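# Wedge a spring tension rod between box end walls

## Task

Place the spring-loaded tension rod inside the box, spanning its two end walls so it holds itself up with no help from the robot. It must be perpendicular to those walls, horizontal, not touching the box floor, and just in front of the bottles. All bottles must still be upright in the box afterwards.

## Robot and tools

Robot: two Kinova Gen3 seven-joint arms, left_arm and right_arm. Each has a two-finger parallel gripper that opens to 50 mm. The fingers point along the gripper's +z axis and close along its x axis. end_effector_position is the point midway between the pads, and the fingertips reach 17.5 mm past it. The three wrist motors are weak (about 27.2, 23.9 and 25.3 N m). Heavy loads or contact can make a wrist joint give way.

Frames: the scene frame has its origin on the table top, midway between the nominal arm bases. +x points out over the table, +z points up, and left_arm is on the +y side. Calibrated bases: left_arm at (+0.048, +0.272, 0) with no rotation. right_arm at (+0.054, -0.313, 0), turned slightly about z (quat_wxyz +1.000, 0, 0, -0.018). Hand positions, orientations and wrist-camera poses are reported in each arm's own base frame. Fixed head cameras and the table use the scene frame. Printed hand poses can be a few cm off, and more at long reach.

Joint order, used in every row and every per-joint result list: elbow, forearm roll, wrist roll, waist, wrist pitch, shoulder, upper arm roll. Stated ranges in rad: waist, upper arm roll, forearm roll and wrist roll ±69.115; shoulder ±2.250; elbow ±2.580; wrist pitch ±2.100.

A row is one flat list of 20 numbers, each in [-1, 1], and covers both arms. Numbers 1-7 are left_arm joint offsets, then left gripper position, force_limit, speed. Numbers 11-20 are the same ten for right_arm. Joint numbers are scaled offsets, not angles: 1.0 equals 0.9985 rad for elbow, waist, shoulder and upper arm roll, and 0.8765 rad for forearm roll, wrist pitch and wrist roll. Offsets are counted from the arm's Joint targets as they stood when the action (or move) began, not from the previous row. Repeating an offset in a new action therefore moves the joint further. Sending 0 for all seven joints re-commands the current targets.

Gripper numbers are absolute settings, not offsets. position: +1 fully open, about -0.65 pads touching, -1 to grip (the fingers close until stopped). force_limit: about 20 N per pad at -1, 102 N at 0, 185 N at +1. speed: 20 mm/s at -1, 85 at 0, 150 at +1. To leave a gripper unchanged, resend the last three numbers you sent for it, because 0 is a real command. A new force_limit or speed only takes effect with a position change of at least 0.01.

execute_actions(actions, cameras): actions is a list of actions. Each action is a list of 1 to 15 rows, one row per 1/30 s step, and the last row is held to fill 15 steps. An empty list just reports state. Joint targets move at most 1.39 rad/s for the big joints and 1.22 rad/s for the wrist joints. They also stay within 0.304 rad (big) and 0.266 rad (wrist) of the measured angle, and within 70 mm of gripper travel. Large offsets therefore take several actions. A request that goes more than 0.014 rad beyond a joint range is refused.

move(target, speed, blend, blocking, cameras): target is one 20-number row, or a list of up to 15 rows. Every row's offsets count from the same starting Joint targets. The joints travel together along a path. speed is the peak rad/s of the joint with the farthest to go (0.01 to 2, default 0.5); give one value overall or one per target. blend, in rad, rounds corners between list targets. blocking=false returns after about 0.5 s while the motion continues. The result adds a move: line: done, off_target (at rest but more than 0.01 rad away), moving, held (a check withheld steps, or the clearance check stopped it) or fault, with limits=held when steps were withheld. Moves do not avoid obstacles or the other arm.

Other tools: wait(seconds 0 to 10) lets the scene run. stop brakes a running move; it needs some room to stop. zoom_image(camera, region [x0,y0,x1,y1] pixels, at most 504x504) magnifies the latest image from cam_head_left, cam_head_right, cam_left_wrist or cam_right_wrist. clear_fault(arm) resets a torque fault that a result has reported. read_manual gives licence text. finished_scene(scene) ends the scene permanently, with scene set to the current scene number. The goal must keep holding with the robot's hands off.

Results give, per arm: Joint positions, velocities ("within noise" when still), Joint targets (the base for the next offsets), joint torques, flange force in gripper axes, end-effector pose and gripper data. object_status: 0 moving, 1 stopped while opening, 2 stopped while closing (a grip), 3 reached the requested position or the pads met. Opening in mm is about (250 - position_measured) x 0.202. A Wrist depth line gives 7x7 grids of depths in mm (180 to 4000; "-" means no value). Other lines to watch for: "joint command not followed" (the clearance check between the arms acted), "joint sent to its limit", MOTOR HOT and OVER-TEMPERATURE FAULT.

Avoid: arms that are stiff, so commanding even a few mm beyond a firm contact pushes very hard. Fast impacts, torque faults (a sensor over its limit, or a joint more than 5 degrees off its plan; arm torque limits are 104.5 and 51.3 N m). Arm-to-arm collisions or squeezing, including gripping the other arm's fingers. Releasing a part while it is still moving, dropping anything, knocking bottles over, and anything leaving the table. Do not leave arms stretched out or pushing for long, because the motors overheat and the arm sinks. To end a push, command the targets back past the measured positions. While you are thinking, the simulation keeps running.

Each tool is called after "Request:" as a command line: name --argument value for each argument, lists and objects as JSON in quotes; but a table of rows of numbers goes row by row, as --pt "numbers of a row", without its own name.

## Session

Scene 1 succeeded. Now scene 2.

Request:
execute_actions --actions '[]'

Request:
zoom_image --camera "cam_head_left" --region '[240, 180, 500, 380]'

Request:
zoom_image --camera "cam_head_right" --region '[240, 180, 500, 380]'

Scene clock: 0.00 s.
left_arm: end_effector_position=(+0.4899, +0.2425, +0.3869) position_measured=3 object_status=3 end_effector_quat_wxyz=(-0.217, +0.523, -0.485, +0.666) | right_arm: end_effector_position=(+0.5493, +0.5307, +0.2528) position_measured=3 object_status=3 end_effector_quat_wxyz=(-0.131, +0.912, -0.300, +0.246)
Joint names: [elbow, forearm roll, wrist roll, waist, wrist pitch, shoulder, upper arm roll]
Joint positions: left_arm=[1.892 1.548 2.755 -1.134 1.599 0.574 -0.047] | right_arm=[0.869 -0.481 -1.307 -1.28 1.066 0.97 0.958]
Joint velocities: within noise
Joint torques (N m): no reading
Flange force (N): no reading
Wrist depth (mm): cam_left_wrist=[1761 1616 1588 1679 1787 1882 2444 / 1791 1896 1928 1729 1825 1947 2068 / 1800 1931 2045 2117 1872 2015 2139 / 1322 1531 2081 2194 2265 2029 2174 / 1354 1430 1537 2200 2246 2510 2763 / 1400 1459 1561 1623 2012 2141 2896 / 1403 1484 1573 1674 1769 2152 2883] | cam_right_wrist=[423 485 522 560 605 1400 1249 / 435 464 500 535 574 631 1317 / 417 445 475 509 545 588 1382 / 401 424 452 486 519 557 608 / 385 408 433 463 493 528 572 / 372 391 413 441 470 501 540 / 363 - 399 424 453 493 520]
Joint targets: left_arm=[1.892 1.548 2.755 -1.134 1.599 0.574 -0.047] | right_arm=[0.869 -0.481 -1.307 -1.280 1.066 0.970 0.958]
Tool commands: left_gripper/position=+1.0 left_gripper/force_limit=+1.0 left_gripper/speed=+1.0 right_gripper/position=+1.0 right_gripper/force_limit=+1.0 right_gripper/speed=+1.0
camera_calibration:
cam_left_wrist: T_world_to_cam=[[-0.327262, -0.793347, 0.513323, 0.153929], [-0.205229, -0.470594, -0.85815, 0.607862], [0.922378, -0.386189, -0.00880963, -0.191644], [0, 0, 0, 1]] pos_world=[0.351894, 0.334164, 0.440933]
cam_right_wrist: T_world_to_cam=[[0.699748, -0.609517, 0.372615, -0.157842], [-0.489055, -0.788914, -0.372076, 0.832965], [0.520748, 0.0781301, -0.850128, 0.0563717], [0, 0, 0, 1]] pos_world=[0.48846, 0.556526, 0.416664]

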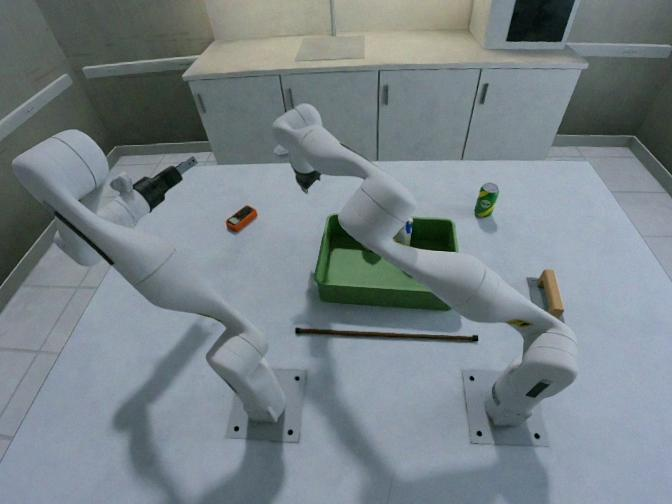

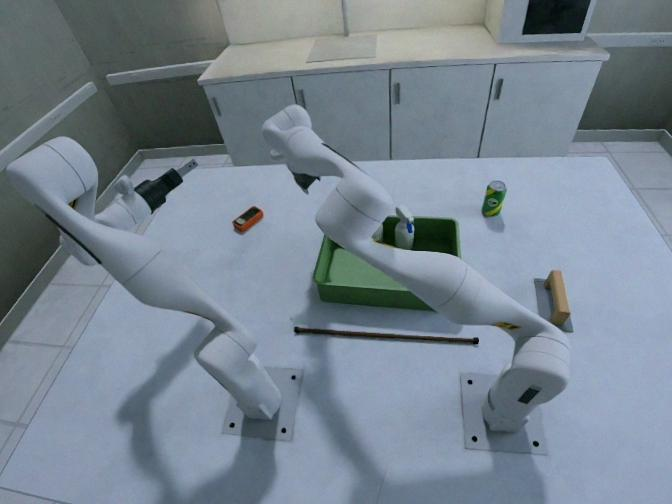

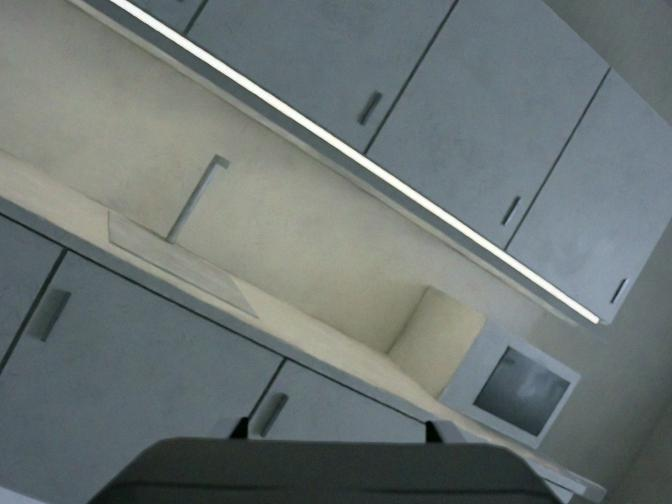

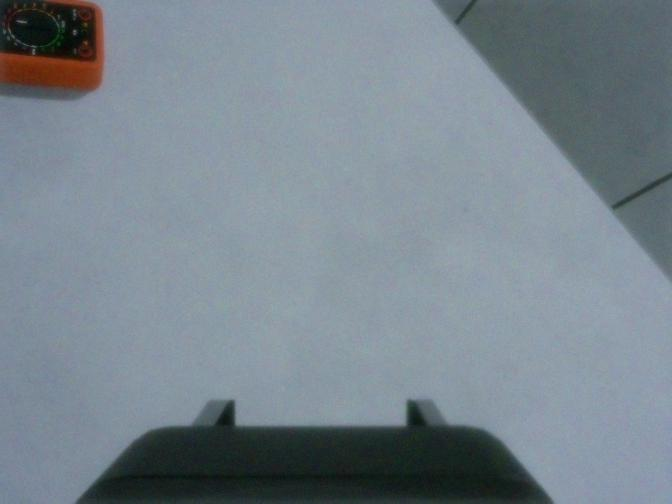

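Scaled by 1.938 from the camera's 672x504 image, which has a finer 960x720 frame.

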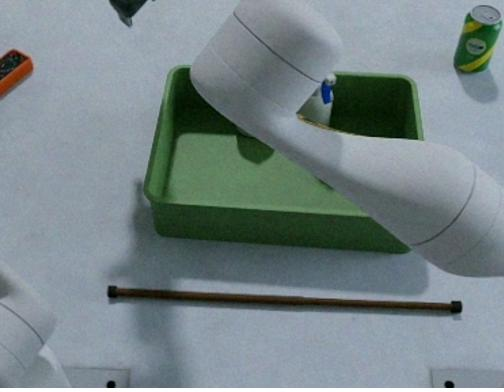

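Scaled by 1.938 from the camera's 672x504 image, which has a finer 960x720 frame.

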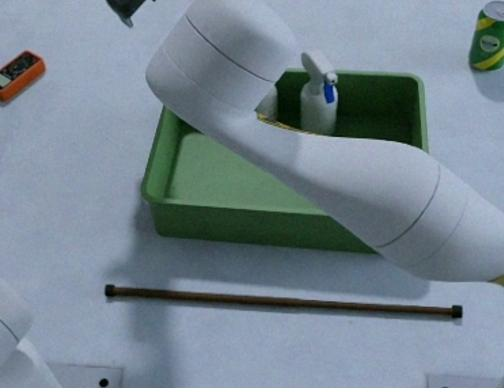

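Request:
move --pt "-0.621 -0.883 -0.388 0 0.187 0 0.047 1 1 1 0 0 0 0 0 -0.651 0 1 1 1" --pt "-0.621 -0.883 -0.388 0 0.187 0 0.047 1 1 1 0 0 -0.99 0.99 0 -0.651 0 1 1 1" --speed 1.0 --blend 0.1 --cameras '["cam_head_left"]'

Request:
move --target '[-0.619, -0.883, -0.388, 0.82, 0.187, -0.0134, 0, 1, 1, 1, 0.475, 0.549, -0.99, 0.99, 0.181, 0, -0.959, 1, 1, 1]' --speed 1.0 --cameras '["cam_head_left"]'

Request:
move --target '[0, 0, 0, 0.82, 0, 0, 0, 1, 1, 1, 0, 0, -0.358, 0.093, 0, 0, 0, 1, 1, 1]' --speed 1.0

Scene clock: 25.40 s.
left_arm: end_effector_position=(+0.4004, +0.2626, +0.3464) position_measured=3 object_status=3 end_effector_quat_wxyz=(+0.174, -0.198, +0.879, -0.397) | right_arm: end_effector_position=(+0.6339, -0.2003, +0.6623) position_measured=3 object_status=3 end_effector_quat_wxyz=(+0.417, -0.203, +0.850, -0.251)
Joint names: [elbow, forearm roll, wrist roll, waist, wrist pitch, shoulder, upper arm roll]
Joint positions: left_arm=[1.272 0.774 2.415 -1.134 1.763 0.574 0] | right_arm=[0.868 -0.481 -2.175 -0.292 1.066 0.32 0.958]
Joint velocities: within noise
Joint torques (N m): left_arm=[-7.12 2.93 -0.31 0.84 1.64 -19.3 2.98] | right_arm=[-8.9 -0.69 -0.15 -0.89 -2.69 -13.87 4.54]
Flange force (N): left_arm=[-1.9 0.8 -3.0] | right_arm=[-8.2 -14.6 3.0]
Wrist depth (mm): cam_left_wrist=[1506 1741 2108 3384 1282 1177 1177 / 1575 1817 2081 1117 1067 767 858 / 1606 1800 967 924 856 776 830 / 1563 847 820 795 657 732 723 / 760 738 718 700 667 616 557 / 667 651 637 618 605 592 567 / 608 599 578 568 555 546 528] | cam_right_wrist=[1350 1835 2044 2299 2567 2366 2134 / 1668 1497 1648 2334 2687 2493 2201 / 1497 1495 1550 1623 2576 2297 2032 / 1722 1508 1463 1624 2282 2083 1836 / 1722 1419 1472 1653 1892 1934 886 / 1474 1368 1489 1691 1918 898 815 / 1305 1395 1521 1790 1823 825 772]
Joint targets: left_arm=[1.272 0.774 2.415 -1.134 1.763 0.574 0.000] | right_arm=[0.869 -0.481 -2.175 -0.292 1.066 0.320 0.958]
move: done
Images, in order (width x height): cam_head_left 672x504.

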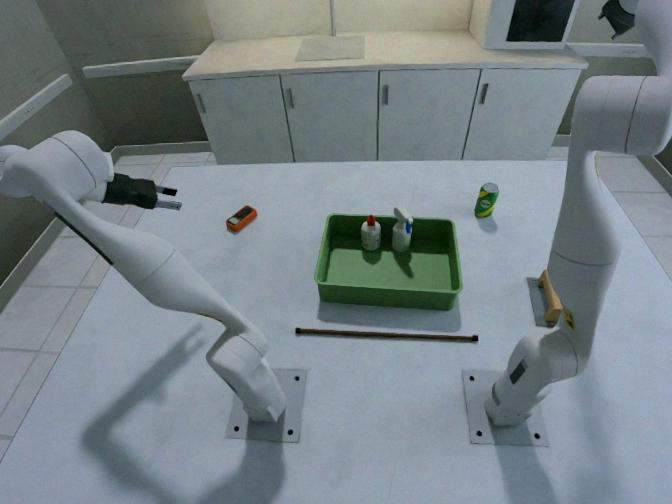

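Scene clock: 26.93 s.
left_arm: end_effector_position=(+0.5007, +0.1374, +0.4198) position_measured=3 object_status=3 end_effector_quat_wxyz=(+0.000, +0.367, +0.930, +0.000) | right_arm: end_effector_position=(+0.3894, -0.3585, +0.3350) position_measured=3 object_status=3 end_effector_quat_wxyz=(+0.117, +0.292, +0.948, -0.049)
Joint names: [elbow, forearm roll, wrist roll, waist, wrist pitch, shoulder, upper arm roll]
Joint positions: left_arm=[0.653 0 2.075 -0.316 1.927 0.561 0] | right_arm=[1.343 0 -3.043 0.697 1.224 0.32 0]
Joint velocities: within noise
Joint torques (N m): left_arm=[-8.24 0.64 -0.26 0.84 0.34 -20.23 1.58] | right_arm=[-8.41 -0.18 -0.12 -0.57 -0.74 -16.13 2.08]
Flange force (N): left_arm=[-1.2 3.9 -2.8] | right_arm=[-5.6 -1.6 -4.2]
Wrist depth (mm): cam_left_wrist=[580 586 552 587 585 581 582 / 586 555 585 585 583 582 581 / 587 587 584 582 582 581 580 / 587 585 583 583 581 579 578 / 585 584 582 581 580 578 577 / 584 583 581 579 578 576 574 / 583 581 580 580 576 575 574] | cam_right_wrist=[1426 1377 1340 512 492 475 459 / 1457 1383 529 511 491 476 461 / 1422 545 527 508 491 478 462 / 568 547 527 508 491 478 460 / 571 546 527 508 492 473 459 / 568 545 528 506 490 474 459 / 564 550 529 512 491 469 455]
Joint targets: left_arm=[0.653 0.000 2.075 -0.316 1.927 0.561 0.000] | right_arm=[1.343 0.000 -3.043 0.697 1.224 0.320 0.000]
move: done
Images, in order (width x height): cam_head_left 672x504.

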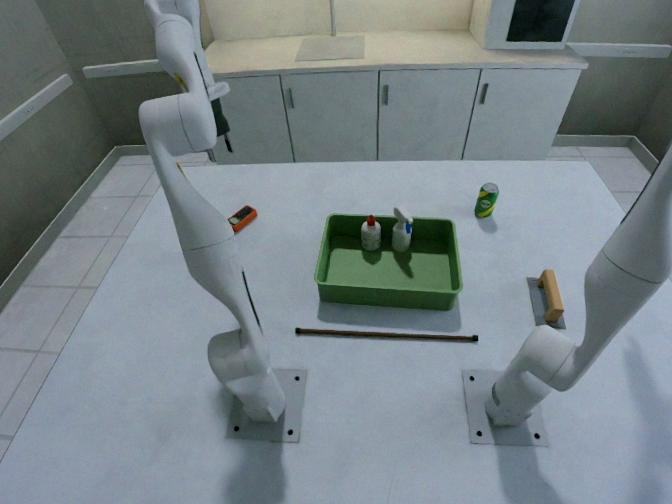

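Scene clock: 28.33 s.
left_arm: end_effector_position=(+0.4424, -0.2718, +0.4198) position_measured=3 object_status=3 end_effector_quat_wxyz=(+0.000, +0.707, +0.707, +0.000) | right_arm: end_effector_position=(+0.3545, -0.3931, +0.3350) position_measured=3 object_status=3 end_effector_quat_wxyz=(+0.122, +0.478, +0.869, -0.036)
Joint names: [elbow, forearm roll, wrist roll, waist, wrist pitch, shoulder, upper arm roll]
Joint positions: left_arm=[0.653 0 2.075 0.503 1.927 0.561 0] | right_arm=[1.343 0 -3.357 0.79 1.224 0.32 0]
Joint velocities: within noise
Joint torques (N m): left_arm=[-8.23 0.66 -0.28 1.11 0.29 -20.06 1.63] | right_arm=[-8.38 -0.23 -0.16 -0.8 -0.7 -16.06 2.09]
Flange force (N): left_arm=[-0.6 3.9 -2.9] | right_arm=[-5.8 -0.3 -4.2]
Wrist depth (mm): cam_left_wrist=[589 589 584 586 584 583 580 / 587 585 586 583 582 582 580 / 543 583 581 580 577 559 580 / 555 582 580 579 576 576 578 / 536 582 579 578 578 536 576 / 581 580 578 576 574 560 574 / 539 578 484 486 575 573 573] | cam_right_wrist=[1382 1338 509 492 478 461 446 / 1389 1341 514 497 479 463 449 / 1395 1364 518 500 485 468 452 / 1414 543 522 505 487 472 457 / 1454 547 527 509 492 477 460 / 1458 550 532 513 496 480 462 / 577 550 539 519 497 478 460]
Joint targets: left_arm=[0.654 0.000 2.075 0.503 1.927 0.561 0.000] | right_arm=[1.343 0.000 -3.357 0.790 1.224 0.320 0.000]
move: done
camera_calibration:
cam_left_wrist: T_world_to_cam=[[-0.0314747, 0.999153, -0.0265227, 0.296412], [0.999192, 0.0307898, -0.0258493, -0.36171], [-0.0250108, -0.0273148, -0.999314, 0.58626], [0, 0, 0, 1]] pos_world=[0.38541, -0.269011, 0.58437]
cam_right_wrist: T_world_to_cam=[[-0.516244, 0.820824, -0.244418, 0.584727], [0.835046, 0.545806, 0.0692396, -0.0531027], [0.190238, -0.168356, -0.967195, 0.359375], [0, 0, 0, 1]] pos_world=[0.277838, -0.390471, 0.49418]

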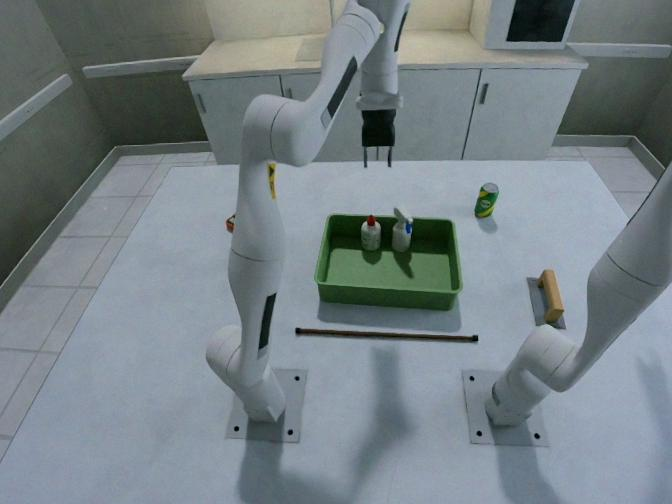

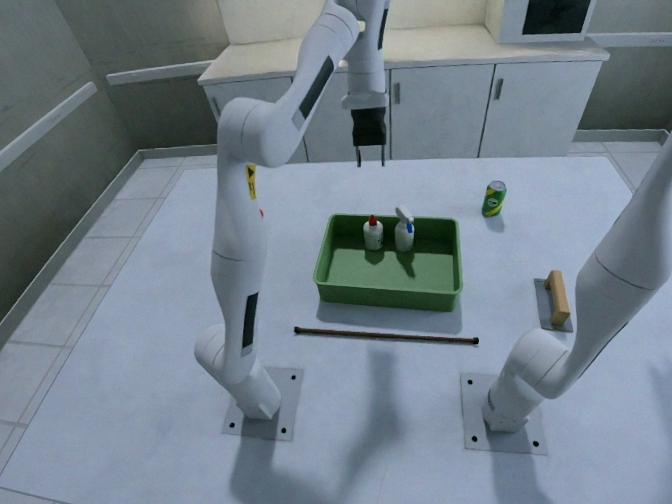

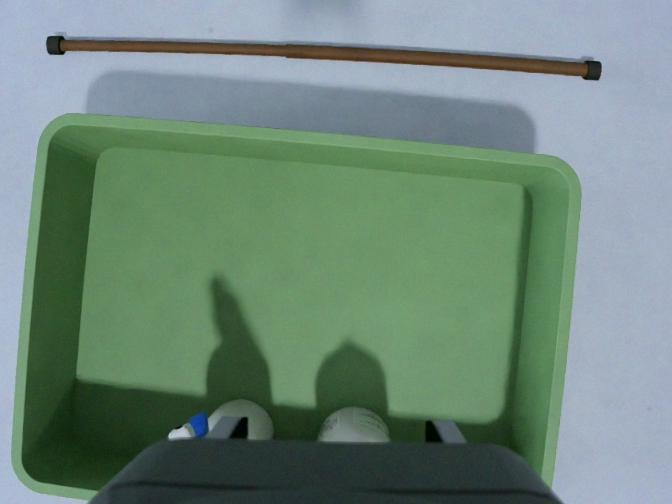

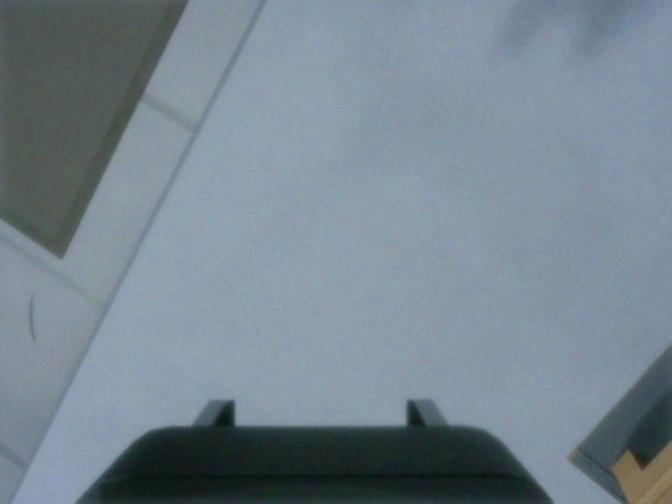

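Request:
zoom_image --camera "cam_left_wrist" --region '[0, 0, 336, 160]'

Request:
zoom_image --camera "cam_left_wrist" --region '[336, 0, 672, 220]'

Request:
zoom_image --camera "cam_left_wrist" --region '[150, 360, 450, 480]'

Request:
zoom_image --camera "cam_head_left" --region '[300, 200, 480, 350]'

Scaled by 1.500.

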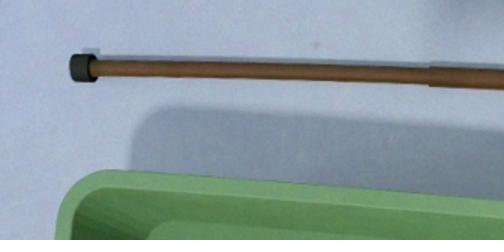

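Scaled by 1.500.

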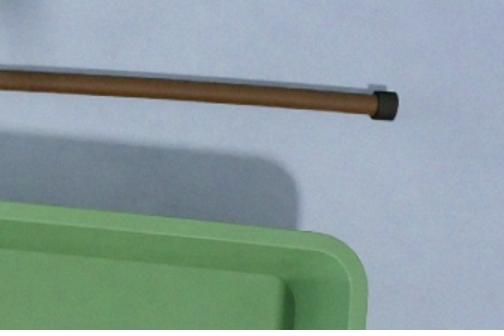

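Scaled by 1.680.

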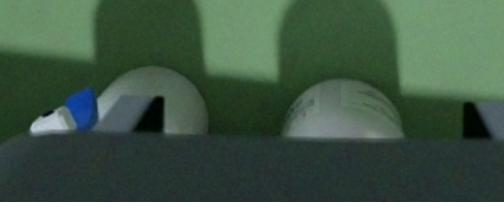

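Scaled by 2.800 from the camera's 672x504 image, which has a finer 960x720 frame.

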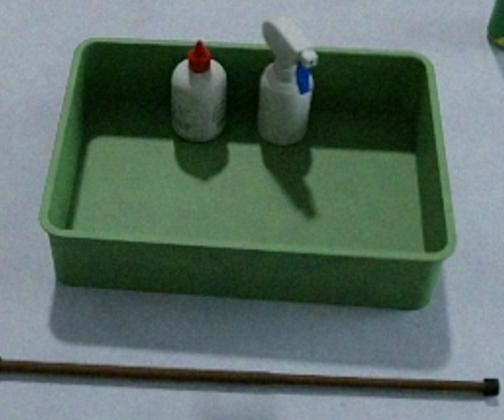

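Request:
move --target '[0.8719, 0, -0.9581, -0.0303, -0.782, -0.1856, 0, 1, 1, 1, 0, 0, 0, 0, 0, 0, 0, 1, 1, 1]' --speed 1.0 --cameras '[]'

Request:
move --target '[0.8719, 0, -0.9581, -0.0303, -0.782, -0.1856, 0, 1, 1, 1, 0, 0, 0, 0, 0, 0, 0, 1, 1, 1]' --speed 0.8 --cameras '["cam_left_wrist"]'

Request:
zoom_image --camera "cam_left_wrist" --region '[200, 120, 500, 460]'

Scene clock: 79.33 s.
left_arm: end_effector_position=(+0.3911, -0.2281, +0.2437) position_measured=3 object_status=3 end_effector_quat_wxyz=(+0.000, +0.928, +0.372, +0.000) | right_arm: end_effector_position=(+0.3545, -0.3931, +0.3350) position_measured=3 object_status=3 end_effector_quat_wxyz=(+0.122, +0.478, +0.869, -0.036)
Joint names: [elbow, forearm roll, wrist roll, waist, wrist pitch, shoulder, upper arm roll]
Joint positions: left_arm=[1.524 0 1.235 0.473 1.241 0.376 0] | right_arm=[1.343 0 -3.357 0.79 1.224 0.32 0]
Joint velocities: within noise
Joint torques (N m): left_arm=[-8.23 0.59 -0.25 0.77 0.37 -16.71 1.49] | right_arm=[-8.45 -0.23 -0.2 -0.83 -0.75 -16.05 2.01]
Flange force (N): left_arm=[1.8 1.8 -0.8] | right_arm=[-5.7 -0.5 -4.2]
Wrist depth (mm): cam_left_wrist=[415 415 413 411 409 409 408 / 414 412 411 409 370 407 405 / 412 411 410 404 404 405 404 / 410 410 344 405 403 348 403 / 410 405 404 403 402 400 344 / 373 403 403 402 400 399 384 / 405 404 402 401 400 399 397] | cam_right_wrist=[1385 1343 511 491 478 460 446 / 1392 1343 514 497 480 465 449 / 1409 1371 519 499 483 467 453 / 1424 542 522 506 487 473 458 / 1438 547 526 506 491 477 461 / 1455 551 531 512 496 481 462 / 575 549 539 519 498 479 462]
Joint targets: left_arm=[1.524 0.000 1.235 0.473 1.241 0.376 0.000] | right_arm=[1.343 0.000 -3.357 0.790 1.224 0.320 0.000]
move: done
No camera images: "cameras" was empty.

Scene clock: 80.93 s.
left_arm: end_effector_position=(+0.2116, -0.1278, +0.1001) position_measured=3 object_status=3 end_effector_quat_wxyz=(+0.000, +1.000, -0.024, +0.000) | right_arm: end_effector_position=(+0.3545, -0.3931, +0.3350) position_measured=3 object_status=3 end_effector_quat_wxyz=(+0.122, +0.478, +0.869, -0.036)
Joint names: [elbow, forearm roll, wrist roll, waist, wrist pitch, shoulder, upper arm roll]
Joint positions: left_arm=[2.395 0 0.395 0.443 0.556 0.19 0] | right_arm=[1.343 0 -3.357 0.79 1.224 0.32 0]
Joint velocities: within noise
Joint torques (N m): left_arm=[-4.13 0.52 -0.23 0.89 0.35 -9.22 1.38] | right_arm=[-8.42 -0.25 -0.12 -0.79 -0.75 -16.08 2.08]
Flange force (N): left_arm=[3.3 -1.3 0.7] | right_arm=[-5.8 -0.2 -4.2]
Wrist depth (mm): cam_left_wrist=[268 268 267 266 265 264 263 / 268 267 266 265 264 263 262 / 267 267 266 265 264 262 261 / 266 266 265 253 263 262 261 / 267 266 265 263 262 262 260 / 266 265 264 263 262 261 234 / 266 265 264 263 261 260 238] | cam_right_wrist=[1389 1341 509 493 476 461 447 / 1394 1355 514 497 481 462 450 / 1411 1370 520 500 484 467 453 / 1430 543 521 505 487 472 456 / 1440 546 526 509 492 477 461 / 1469 552 529 512 495 481 463 / 575 549 537 519 497 478 460]
Joint targets: left_arm=[2.395 0.000 0.395 0.443 0.556 0.190 0.000] | right_arm=[1.343 0.000 -3.357 0.790 1.224 0.320 0.000]
move: done
camera_calibration:
cam_left_wrist: T_world_to_cam=[[0.999523, -0.0174245, -0.0254945, -0.211365], [-0.0180905, -0.999495, -0.0261332, -0.0601802], [-0.0250262, 0.026582, -0.999333, 0.271914], [0, 0, 0, 1]] pos_world=[0.21698, -0.0710607, 0.264772]
Images, in order (width x height): cam_left_wrist 672x504.

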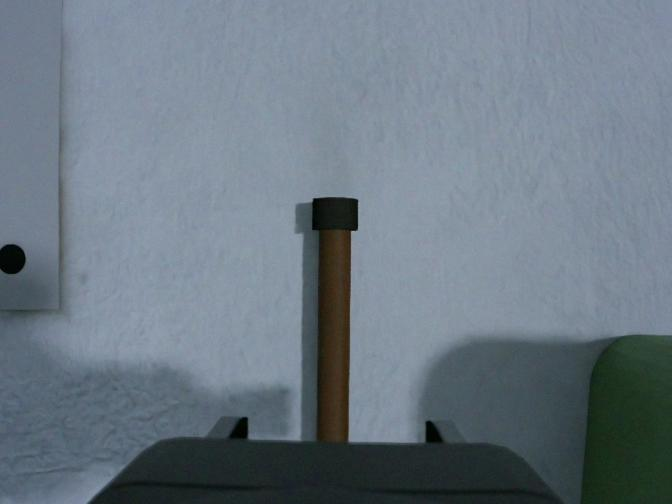

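Scaled by 1.482.

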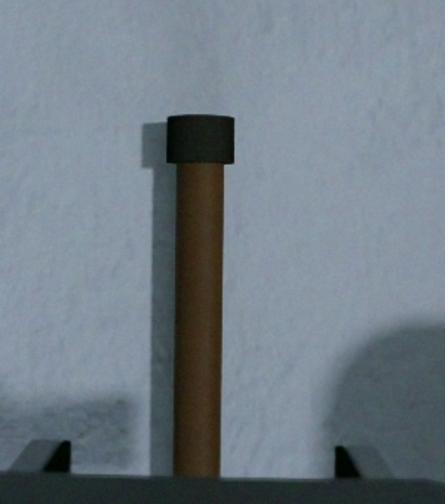

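Request:
move --pt "0.0777 0 0.0119 0.0054 -0.2732 0.1627 0 1 1 1 0 0 0 0 0 0 0 1 1 1" --pt "0.1076 0 0.0119 0.0054 -0.4348 0.2747 0 1 1 1 0 0 0 0 0 0 0 1 1 1" --pt "0.1076 0 0.0119 0.0054 -0.4348 0.2747 0 -1 0.3 -0.8 0 0 0 0 0 0 0 1 1 1" --speed '[0.3, 0.15, 0.2]' --blend '[0.01, 0, 0]' --cameras '["cam_left_wrist"]'

Scene clock: 100.30 s.
left_arm: end_effector_position=(+0.2085, -0.1279, +0.0204) position_measured=197 object_status=2 end_effector_quat_wxyz=(+0.000, +1.000, -0.022, +0.000) | right_arm: end_effector_position=(+0.3545, -0.3931, +0.3350) position_measured=3 object_status=3 end_effector_quat_wxyz=(+0.122, +0.478, +0.869, -0.036)
Joint names: [elbow, forearm roll, wrist roll, waist, wrist pitch, shoulder, upper arm roll]
Joint positions: left_arm=[2.502 0 0.406 0.448 0.175 0.465 0] | right_arm=[1.343 0 -3.357 0.79 1.224 0.32 0]
Joint velocities: within noise
Joint torques (N m): left_arm=[-0.57 0.53 -0.34 0.98 0.41 -11.17 1.7] | right_arm=[-8.44 -0.24 -0.16 -0.8 -0.67 -16.07 2.06]
Flange force (N): left_arm=[3.5 -1.7 1.4] | right_arm=[-5.6 -0.3 -4.0]
Wrist depth (mm): cam_left_wrist=[188 187 187 186 185 184 184 / 188 187 186 186 185 184 183 / 187 187 186 185 184 184 183 / 187 186 185 185 184 183 182 / 186 186 185 184 183 183 182 / 186 185 184 184 183 182 181 / - 185 - - - 182 -] | cam_right_wrist=[1375 1332 509 494 477 461 447 / 1387 1342 515 496 479 463 449 / 1410 1352 518 500 484 467 454 / 1411 542 524 503 487 474 456 / 1433 546 527 510 493 478 461 / 1464 551 531 513 497 481 463 / 576 551 537 519 499 479 461]
Joint targets: left_arm=[2.502 0.000 0.406 0.448 0.175 0.465 0.000] | right_arm=[1.343 0.000 -3.357 0.790 1.224 0.320 0.000]
move: done
camera_calibration:
cam_left_wrist: T_world_to_cam=[[0.999579, -0.0124113, -0.0262135, -0.209612], [-0.0130981, -0.999571, -0.026192, -0.0633788], [-0.0258771, 0.0265243, -0.999313, 0.192358], [0, 0, 0, 1]] pos_world=[0.213671, -0.0710553, 0.185071]
Images, in order (width x height): cam_left_wrist 672x504.

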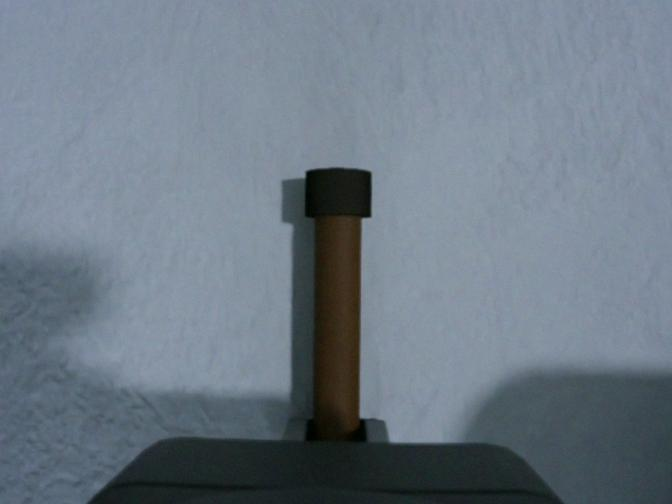

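Request:
move --target '[-0.3007, 0, 0, 0, 0.9223, -0.5094, 0, -1, 0.3, -0.8, 0, 0, 0, 0, 0, 0, 0, 1, 1, 1]' --speed 0.4 --cameras '["cam_head_left", "cam_left_wrist"]'

Request:
move --target '[-0.9286, 0, -0.1601, -0.1155, 0.3512, 0.6203, 0, -1, 0.3, -0.8, -0.0573, 0, 0.0812, -0.9166, 0.2999, 0.049, 0, 1, 1, 1]' --speed 0.5

Request:
zoom_image --camera "cam_left_wrist" --region '[250, 140, 450, 290]'

Request:
zoom_image --camera "cam_left_wrist" --region '[0, 150, 336, 450]'

Request:
zoom_image --camera "cam_left_wrist" --region '[336, 150, 672, 450]'

Request:
zoom_image --camera "cam_right_wrist" --region '[180, 200, 480, 445]'

Scene clock: 132.37 s.
left_arm: end_effector_position=(+0.2086, -0.1278, +0.2001) position_measured=197 object_status=2 end_effector_quat_wxyz=(+0.000, +1.000, -0.021, +0.000) | right_arm: end_effector_position=(+0.3545, -0.3931, +0.3350) position_measured=3 object_status=3 end_effector_quat_wxyz=(+0.122, +0.478, +0.869, -0.036)
Joint names: [elbow, forearm roll, wrist roll, waist, wrist pitch, shoulder, upper arm roll]
Joint positions: left_arm=[2.202 0 0.406 0.448 0.983 -0.044 0] | right_arm=[1.343 0 -3.357 0.79 1.224 0.32 0]
Joint velocities: within noise
Joint torques (N m): left_arm=[-7.39 0.69 -0.23 0.84 0.22 -7.62 1.27] | right_arm=[-8.39 -0.29 -0.12 -0.82 -0.71 -16.08 2.08]
Flange force (N): left_arm=[3.8 -1.9 0.4] | right_arm=[-5.8 -0.2 -4.2]
Wrist depth (mm): cam_left_wrist=[367 366 366 365 364 363 362 / 366 366 365 364 364 362 362 / 365 365 365 364 363 362 361 / 365 364 364 363 363 361 361 / 365 365 363 364 361 361 340 / 365 364 363 362 361 332 357 / 364 364 363 - 361 353 357] | cam_right_wrist=[1375 1333 510 494 476 462 447 / 1385 1346 512 497 479 465 449 / 1416 1364 519 499 482 469 453 / 1434 541 523 503 487 474 456 / 1461 545 529 510 491 479 461 / 1458 551 530 515 495 480 463 / 575 548 539 520 499 478 464]
Joint targets: left_arm=[2.202 0.000 0.406 0.448 0.983 -0.044 0.000] | right_arm=[1.343 0.000 -3.357 0.790 1.224 0.320 0.000]
move: done
camera_calibration:
cam_left_wrist: T_world_to_cam=[[0.999593, -0.0123143, -0.0257146, -0.205182], [-0.0129931, -0.999567, -0.0263999, -0.0586196], [-0.0253784, 0.0267232, -0.999321, 0.371748], [0, 0, 0, 1]] pos_world=[0.213771, -0.0710553, 0.364672]
Images, in order (width x height): cam_head_left 672x504, cam_left_wrist 672x504.

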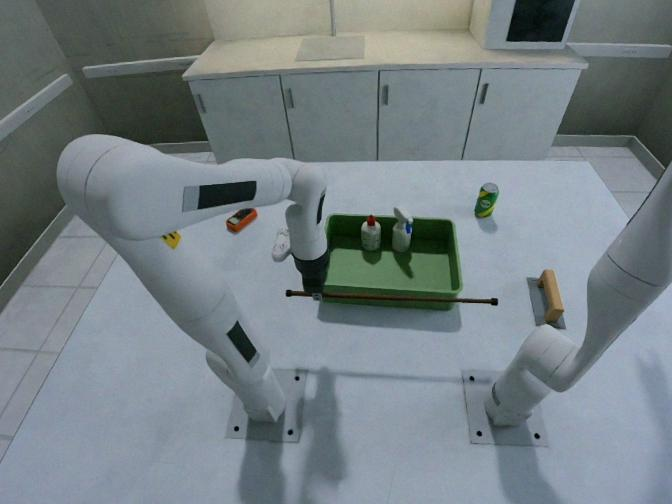

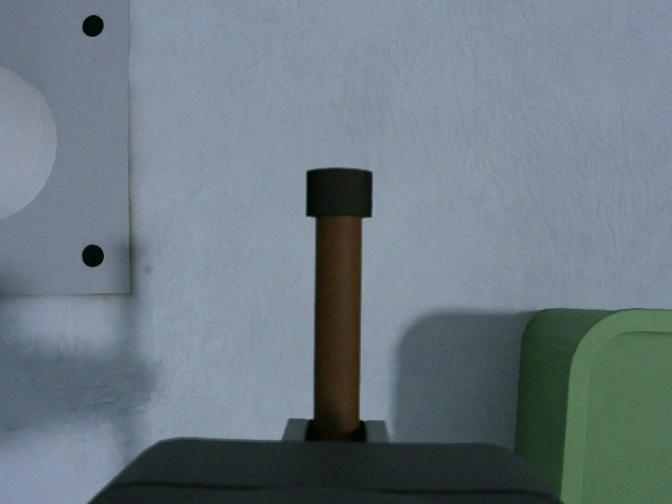

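Scene clock: 134.63 s.
left_arm: end_effector_position=(+0.4941, -0.1971, +0.2202) position_measured=197 object_status=2 end_effector_quat_wxyz=(+0.000, +0.999, -0.034, +0.000) | right_arm: end_effector_position=(+0.4645, +0.0334, +0.3200) position_measured=3 object_status=3 end_effector_quat_wxyz=(+0.000, +0.009, +1.000, +0.000)
Joint names: [elbow, forearm roll, wrist roll, waist, wrist pitch, shoulder, upper arm roll]
Joint positions: left_arm=[1.275 0 0.265 0.333 1.291 0.575 0] | right_arm=[1.286 0 -3.286 -0.125 1.487 0.369 0]
Joint velocities: within noise
Joint torques (N m): left_arm=[-8.77 0.66 -0.25 0.93 0.22 -21.1 1.67] | right_arm=[-7.56 -0.21 -0.14 -0.65 0.12 -16.24 2.14]
Flange force (N): left_arm=[2.8 -0.4 0.0] | right_arm=[-4.8 -0.3 -5.5]
Wrist depth (mm): cam_left_wrist=[387 386 385 383 383 382 380 / 386 385 384 383 382 381 380 / 386 345 383 383 382 380 379 / 382 381 380 380 378 315 379 / 381 381 379 378 377 315 379 / 381 380 379 379 377 312 378 / 380 379 - - 298 310 377] | cam_right_wrist=[479 480 480 482 479 478 481 / 480 479 482 483 485 485 484 / 480 482 482 483 485 486 488 / 481 483 485 485 485 488 489 / 484 484 486 486 486 488 488 / 484 485 466 384 467 470 492 / 488 - 485 484 486 489 436]
Joint targets: left_arm=[1.275 0.000 0.265 0.333 1.291 0.575 0.000] | right_arm=[1.286 0.000 -3.286 -0.125 1.487 0.369 0.000]
move: done
camera_calibration:
cam_left_wrist: T_world_to_cam=[[0.998976, -0.0372253, -0.0257249, -0.495433], [-0.0379, -0.998936, -0.0262582, -0.111254], [-0.0247201, 0.0272062, -0.999324, 0.400809], [0, 0, 0, 1]] pos_world=[0.500617, -0.140483, 0.384871]
cam_right_wrist: T_world_to_cam=[[-0.999867, 0.0161948, 0.00181101, 0.460422], [0.0162228, 0.999729, 0.0167036, 0.00524456], [-0.00154001, 0.0167307, -0.999859, 0.489123], [0, 0, 0, 1]] pos_world=[0.461029, -0.020883, 0.488133]

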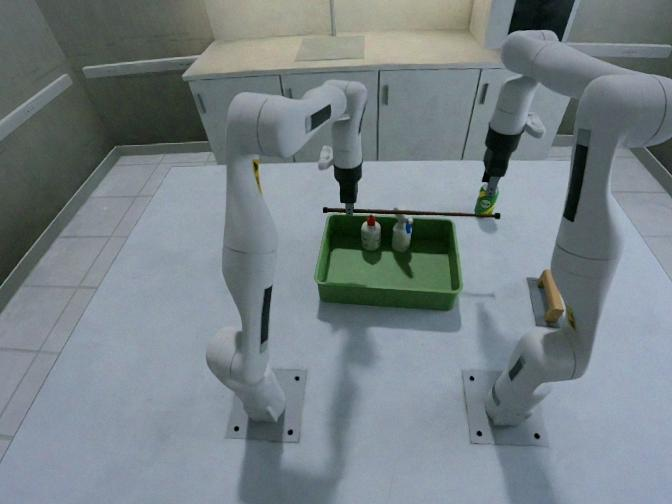

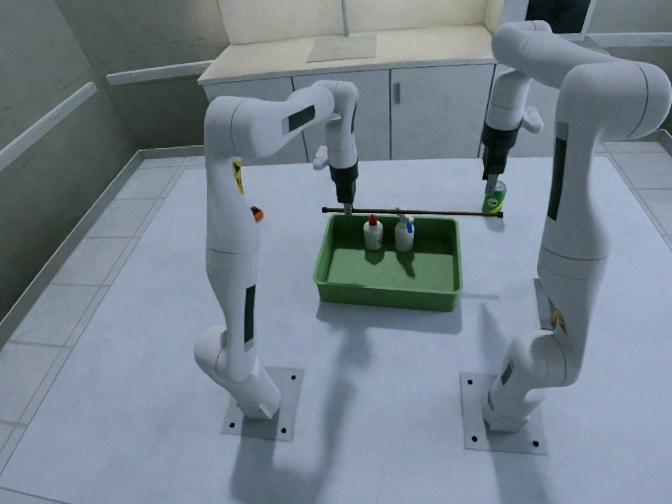

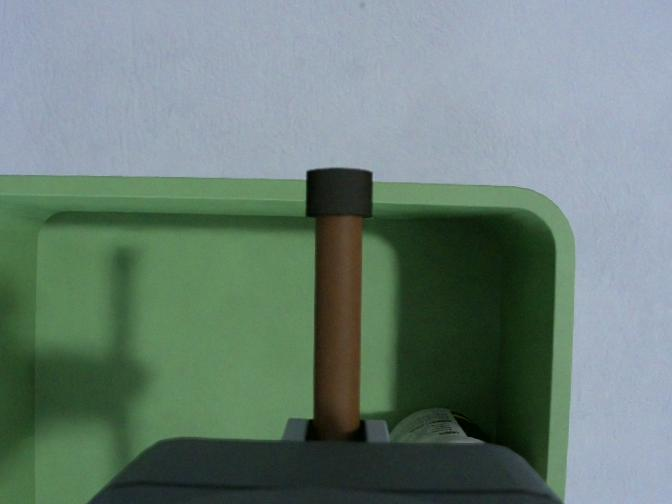

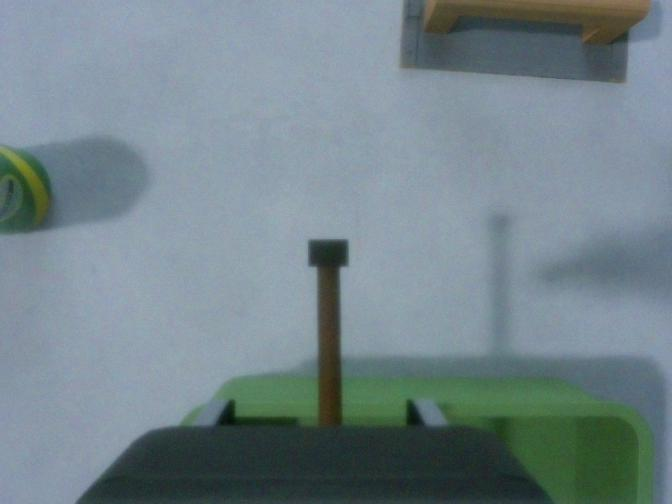

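Scaled by 2.520.

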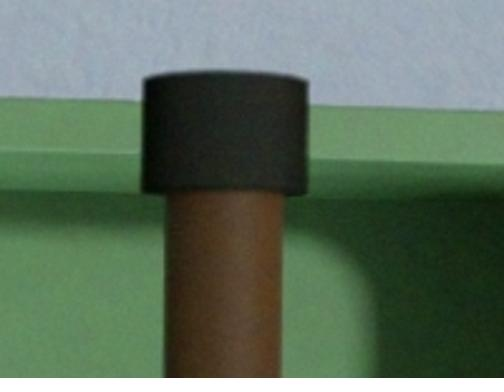

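Scaled by 1.500.

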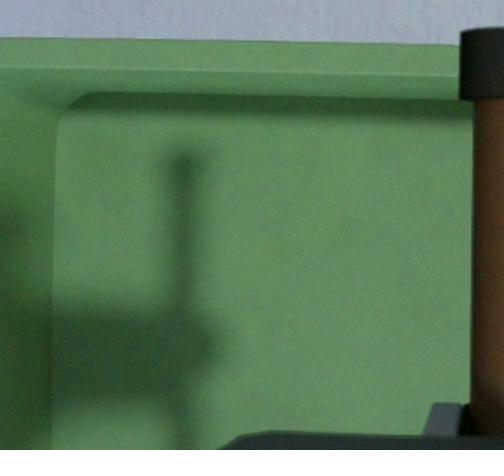

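Scaled by 1.500.

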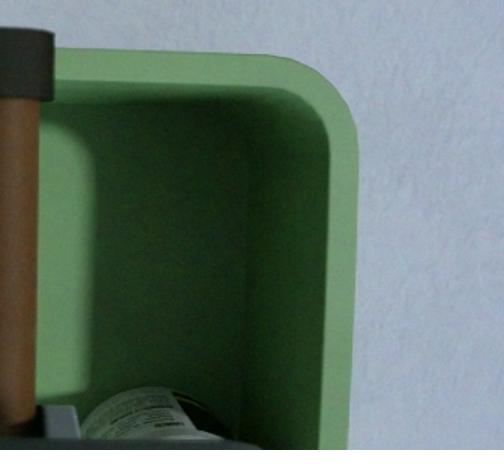

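Scaled by 1.680.

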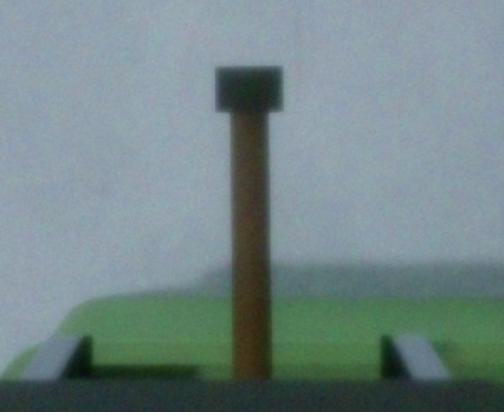

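Request:
move --pt "-0.0268 0 -0.0126 0.009 0.0132 0.0158 0 -1 0.3 -0.8 0 0 0.0047 0.0125 0 0 0 1 1 1" --pt "-0.0268 0 -0.0126 0.009 0.0132 0.0158 0 -1 0.3 -0.8 0.2583 0 0.0047 0.0125 -0.3581 0.0556 0 1 1 1" --speed '[0.05, 0.25]' --cameras '["cam_left_wrist", "cam_right_wrist"]'

Request:
zoom_image --camera "cam_right_wrist" --region '[180, 220, 440, 440]'

Request:
zoom_image --camera "cam_left_wrist" --region '[250, 140, 450, 290]'

Scene clock: 185.13 s.
left_arm: end_effector_position=(+0.4982, -0.2036, +0.2199) position_measured=197 object_status=2 end_effector_quat_wxyz=(+0.000, +0.999, -0.044, +0.000) | right_arm: end_effector_position=(+0.4632, +0.0274, +0.2156) position_measured=3 object_status=3 end_effector_quat_wxyz=(+0.000, +0.014, +1.000, +0.000)
Joint names: [elbow, forearm roll, wrist roll, waist, wrist pitch, shoulder, upper arm roll]
Joint positions: left_arm=[1.248 0 0.254 0.342 1.302 0.591 0] | right_arm=[1.544 0 -3.281 -0.113 1.173 0.425 0]
Joint velocities: within noise
Joint torques (N m): left_arm=[-8.8 0.67 -0.28 0.87 0.23 -21.45 1.7] | right_arm=[-6.86 -0.28 -0.18 -0.88 0.18 -16.55 2.11]
Flange force (N): left_arm=[2.8 -0.2 0.1] | right_arm=[-4.6 -1.2 -4.3]
Wrist depth (mm): cam_left_wrist=[387 385 383 384 383 381 380 / 386 385 384 383 382 380 380 / 385 382 381 381 378 379 378 / 382 381 380 379 378 302 378 / 381 381 380 378 377 323 377 / 380 379 379 377 376 301 377 / 380 379 - - 287 294 376] | cam_right_wrist=[373 374 377 377 378 380 379 / 374 376 378 379 380 382 384 / 376 376 378 379 381 383 385 / 376 378 380 380 383 384 386 / 378 377 379 382 383 385 386 / 378 379 380 383 384 386 387 / 378 - 351 350 349 348 348]
Joint targets: left_arm=[1.248 0.000 0.254 0.342 1.302 0.591 0.000] | right_arm=[1.544 0.000 -3.281 -0.113 1.173 0.425 0.000]
move: done
camera_calibration:
cam_left_wrist: T_world_to_cam=[[0.998016, -0.0572202, -0.0262743, -0.503268], [-0.0579142, -0.997971, -0.0264594, -0.107429], [-0.024707, 0.0279285, -0.999305, 0.400916], [0, 0, 0, 1]] pos_world=[0.505953, -0.147205, 0.384571]
cam_right_wrist: T_world_to_cam=[[-0.999699, 0.0245048, 0.00138569, 0.459246], [0.0245246, 0.99956, 0.016696, 0.00919576], [-0.00097595, 0.016725, -0.99986, 0.384576], [0, 0, 0, 1]] pos_world=[0.459257, -0.0268775, 0.383732]
Images, in order (width x height): cam_left_wrist 672x504, cam_right_wrist 672x504.

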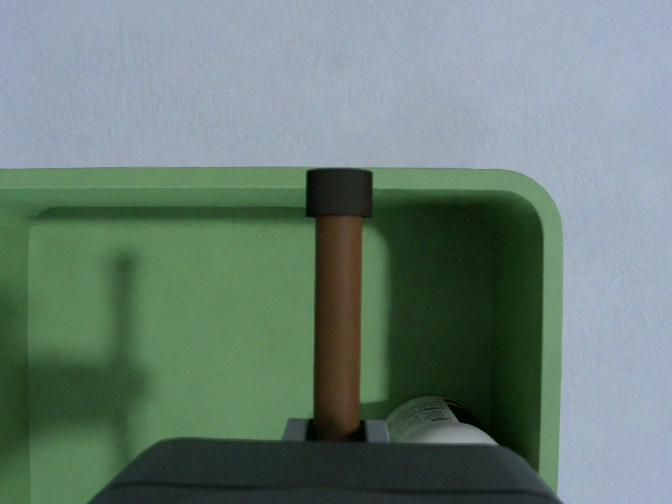

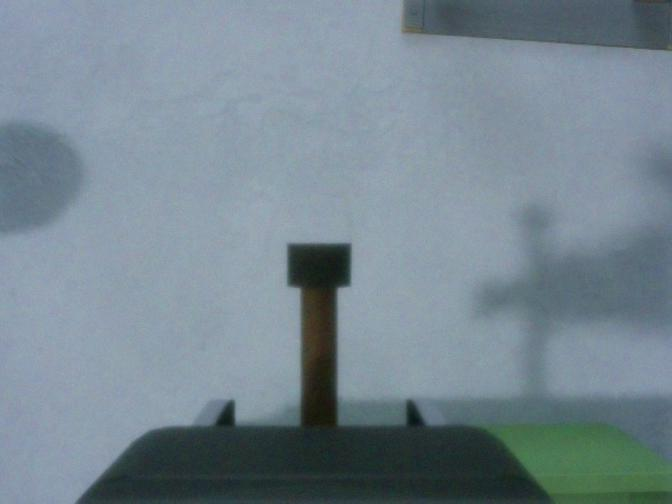

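Scaled by 1.938.

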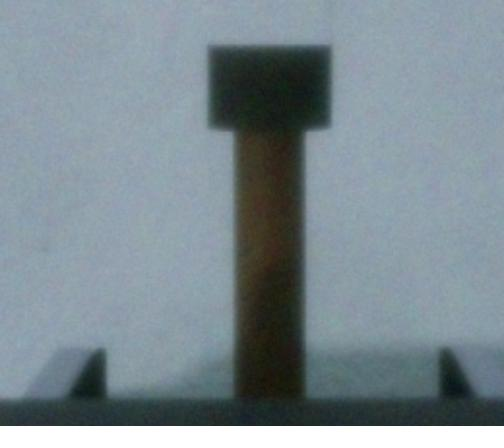

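Scaled by 2.520.

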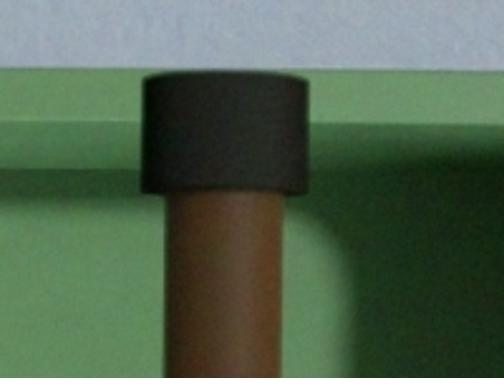

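Request:
move --target '[0, 0, 0, 0, 0, 0, 0, -1, 0.3, -0.8, 0, 0, 0, 0, 0, 0, 0, -1, 0.3, -0.8]' --cameras '["cam_left_wrist", "cam_right_wrist"]'

Request:
zoom_image --camera "cam_right_wrist" --region '[180, 220, 440, 440]'

Request:
zoom_image --camera "cam_left_wrist" --region '[0, 150, 336, 450]'

Request:
zoom_image --camera "cam_left_wrist" --region '[336, 150, 672, 450]'

Scene clock: 192.37 s.
left_arm: end_effector_position=(+0.4982, -0.2036, +0.2199) position_measured=197 object_status=2 end_effector_quat_wxyz=(+0.000, +0.999, -0.044, +0.000) | right_arm: end_effector_position=(+0.4632, +0.0274, +0.2156) position_measured=208 object_status=2 end_effector_quat_wxyz=(+0.000, +0.014, +1.000, +0.000)
Joint names: [elbow, forearm roll, wrist roll, waist, wrist pitch, shoulder, upper arm roll]
Joint positions: left_arm=[1.248 0 0.254 0.342 1.302 0.591 0] | right_arm=[1.544 0 -3.281 -0.113 1.173 0.425 0]
Joint velocities: within noise
Joint torques (N m): left_arm=[-8.83 0.69 -0.29 0.83 0.27 -21.4 1.64] | right_arm=[-6.98 -0.21 -0.16 -0.82 0.13 -16.48 2.09]
Flange force (N): left_arm=[2.5 -0.2 0.2] | right_arm=[-4.1 -1.1 -4.2]
Wrist depth (mm): cam_left_wrist=[387 386 384 384 383 381 380 / 386 385 385 382 381 381 380 / 384 382 381 382 378 380 379 / 382 381 381 379 377 302 377 / 382 381 380 377 378 323 377 / 381 379 378 378 376 301 377 / 380 379 - - 288 294 377] | cam_right_wrist=[373 374 376 378 380 380 379 / 375 375 376 379 380 381 383 / 375 377 378 379 381 382 384 / 376 377 379 380 382 384 384 / 377 378 380 381 383 385 386 / 378 379 381 382 384 386 387 / 379 380 - - 348 348 348]
Joint targets: left_arm=[1.248 0.000 0.254 0.342 1.302 0.591 0.000] | right_arm=[1.544 0.000 -3.281 -0.113 1.173 0.425 0.000]
move: done
camera_calibration:
cam_left_wrist: T_world_to_cam=[[0.998016, -0.0572202, -0.0262743, -0.503268], [-0.0579142, -0.997971, -0.0264594, -0.107429], [-0.024707, 0.0279285, -0.999305, 0.400916], [0, 0, 0, 1]] pos_world=[0.505953, -0.147205, 0.384571]
cam_right_wrist: T_world_to_cam=[[-0.999699, 0.0245048, 0.00138569, 0.459246], [0.0245246, 0.99956, 0.016696, 0.00919576], [-0.00097595, 0.016725, -0.99986, 0.384576], [0, 0, 0, 1]] pos_world=[0.459257, -0.0268775, 0.383732]
Images, in order (width x height): cam_left_wrist 672x504, cam_right_wrist 672x504.

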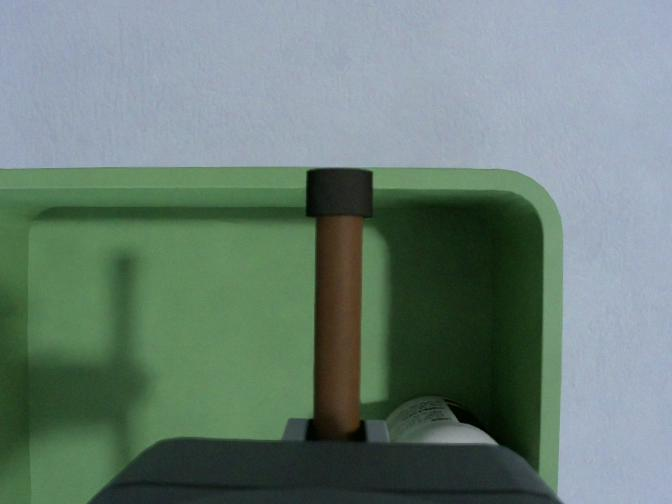

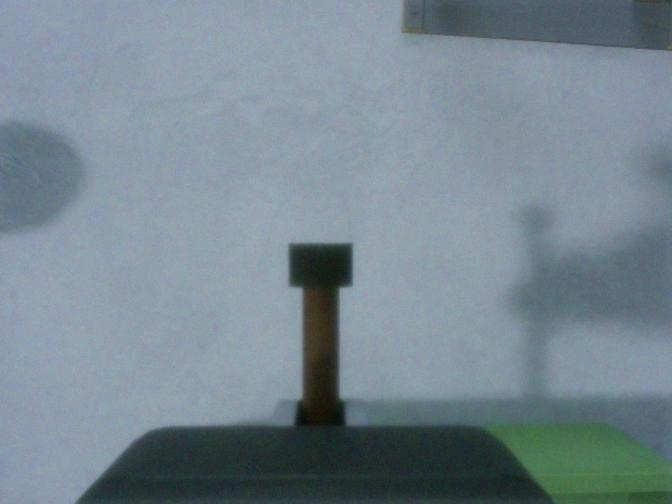

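Scaled by 1.938.

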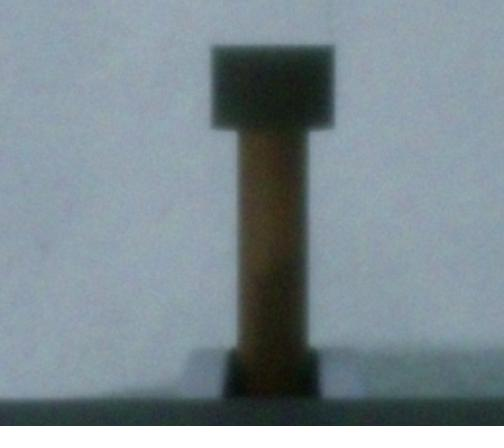

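Scaled by 1.500.

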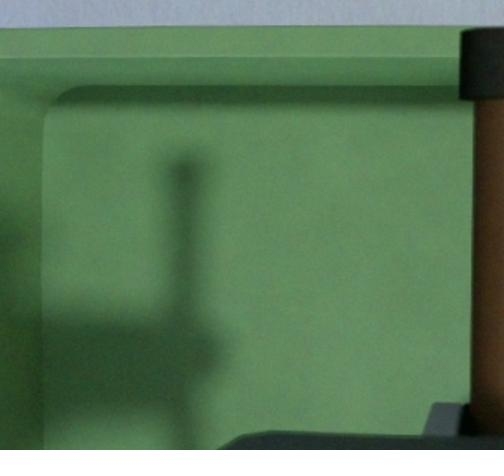

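Scaled by 1.500.

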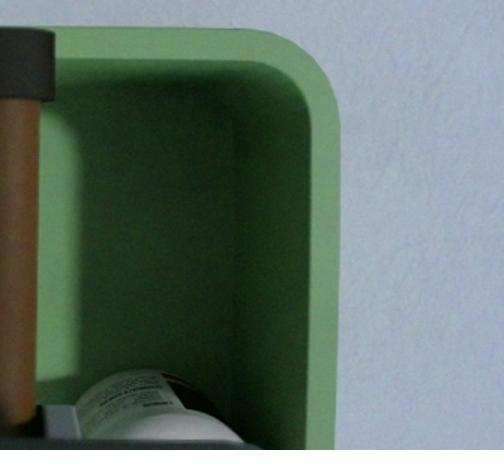

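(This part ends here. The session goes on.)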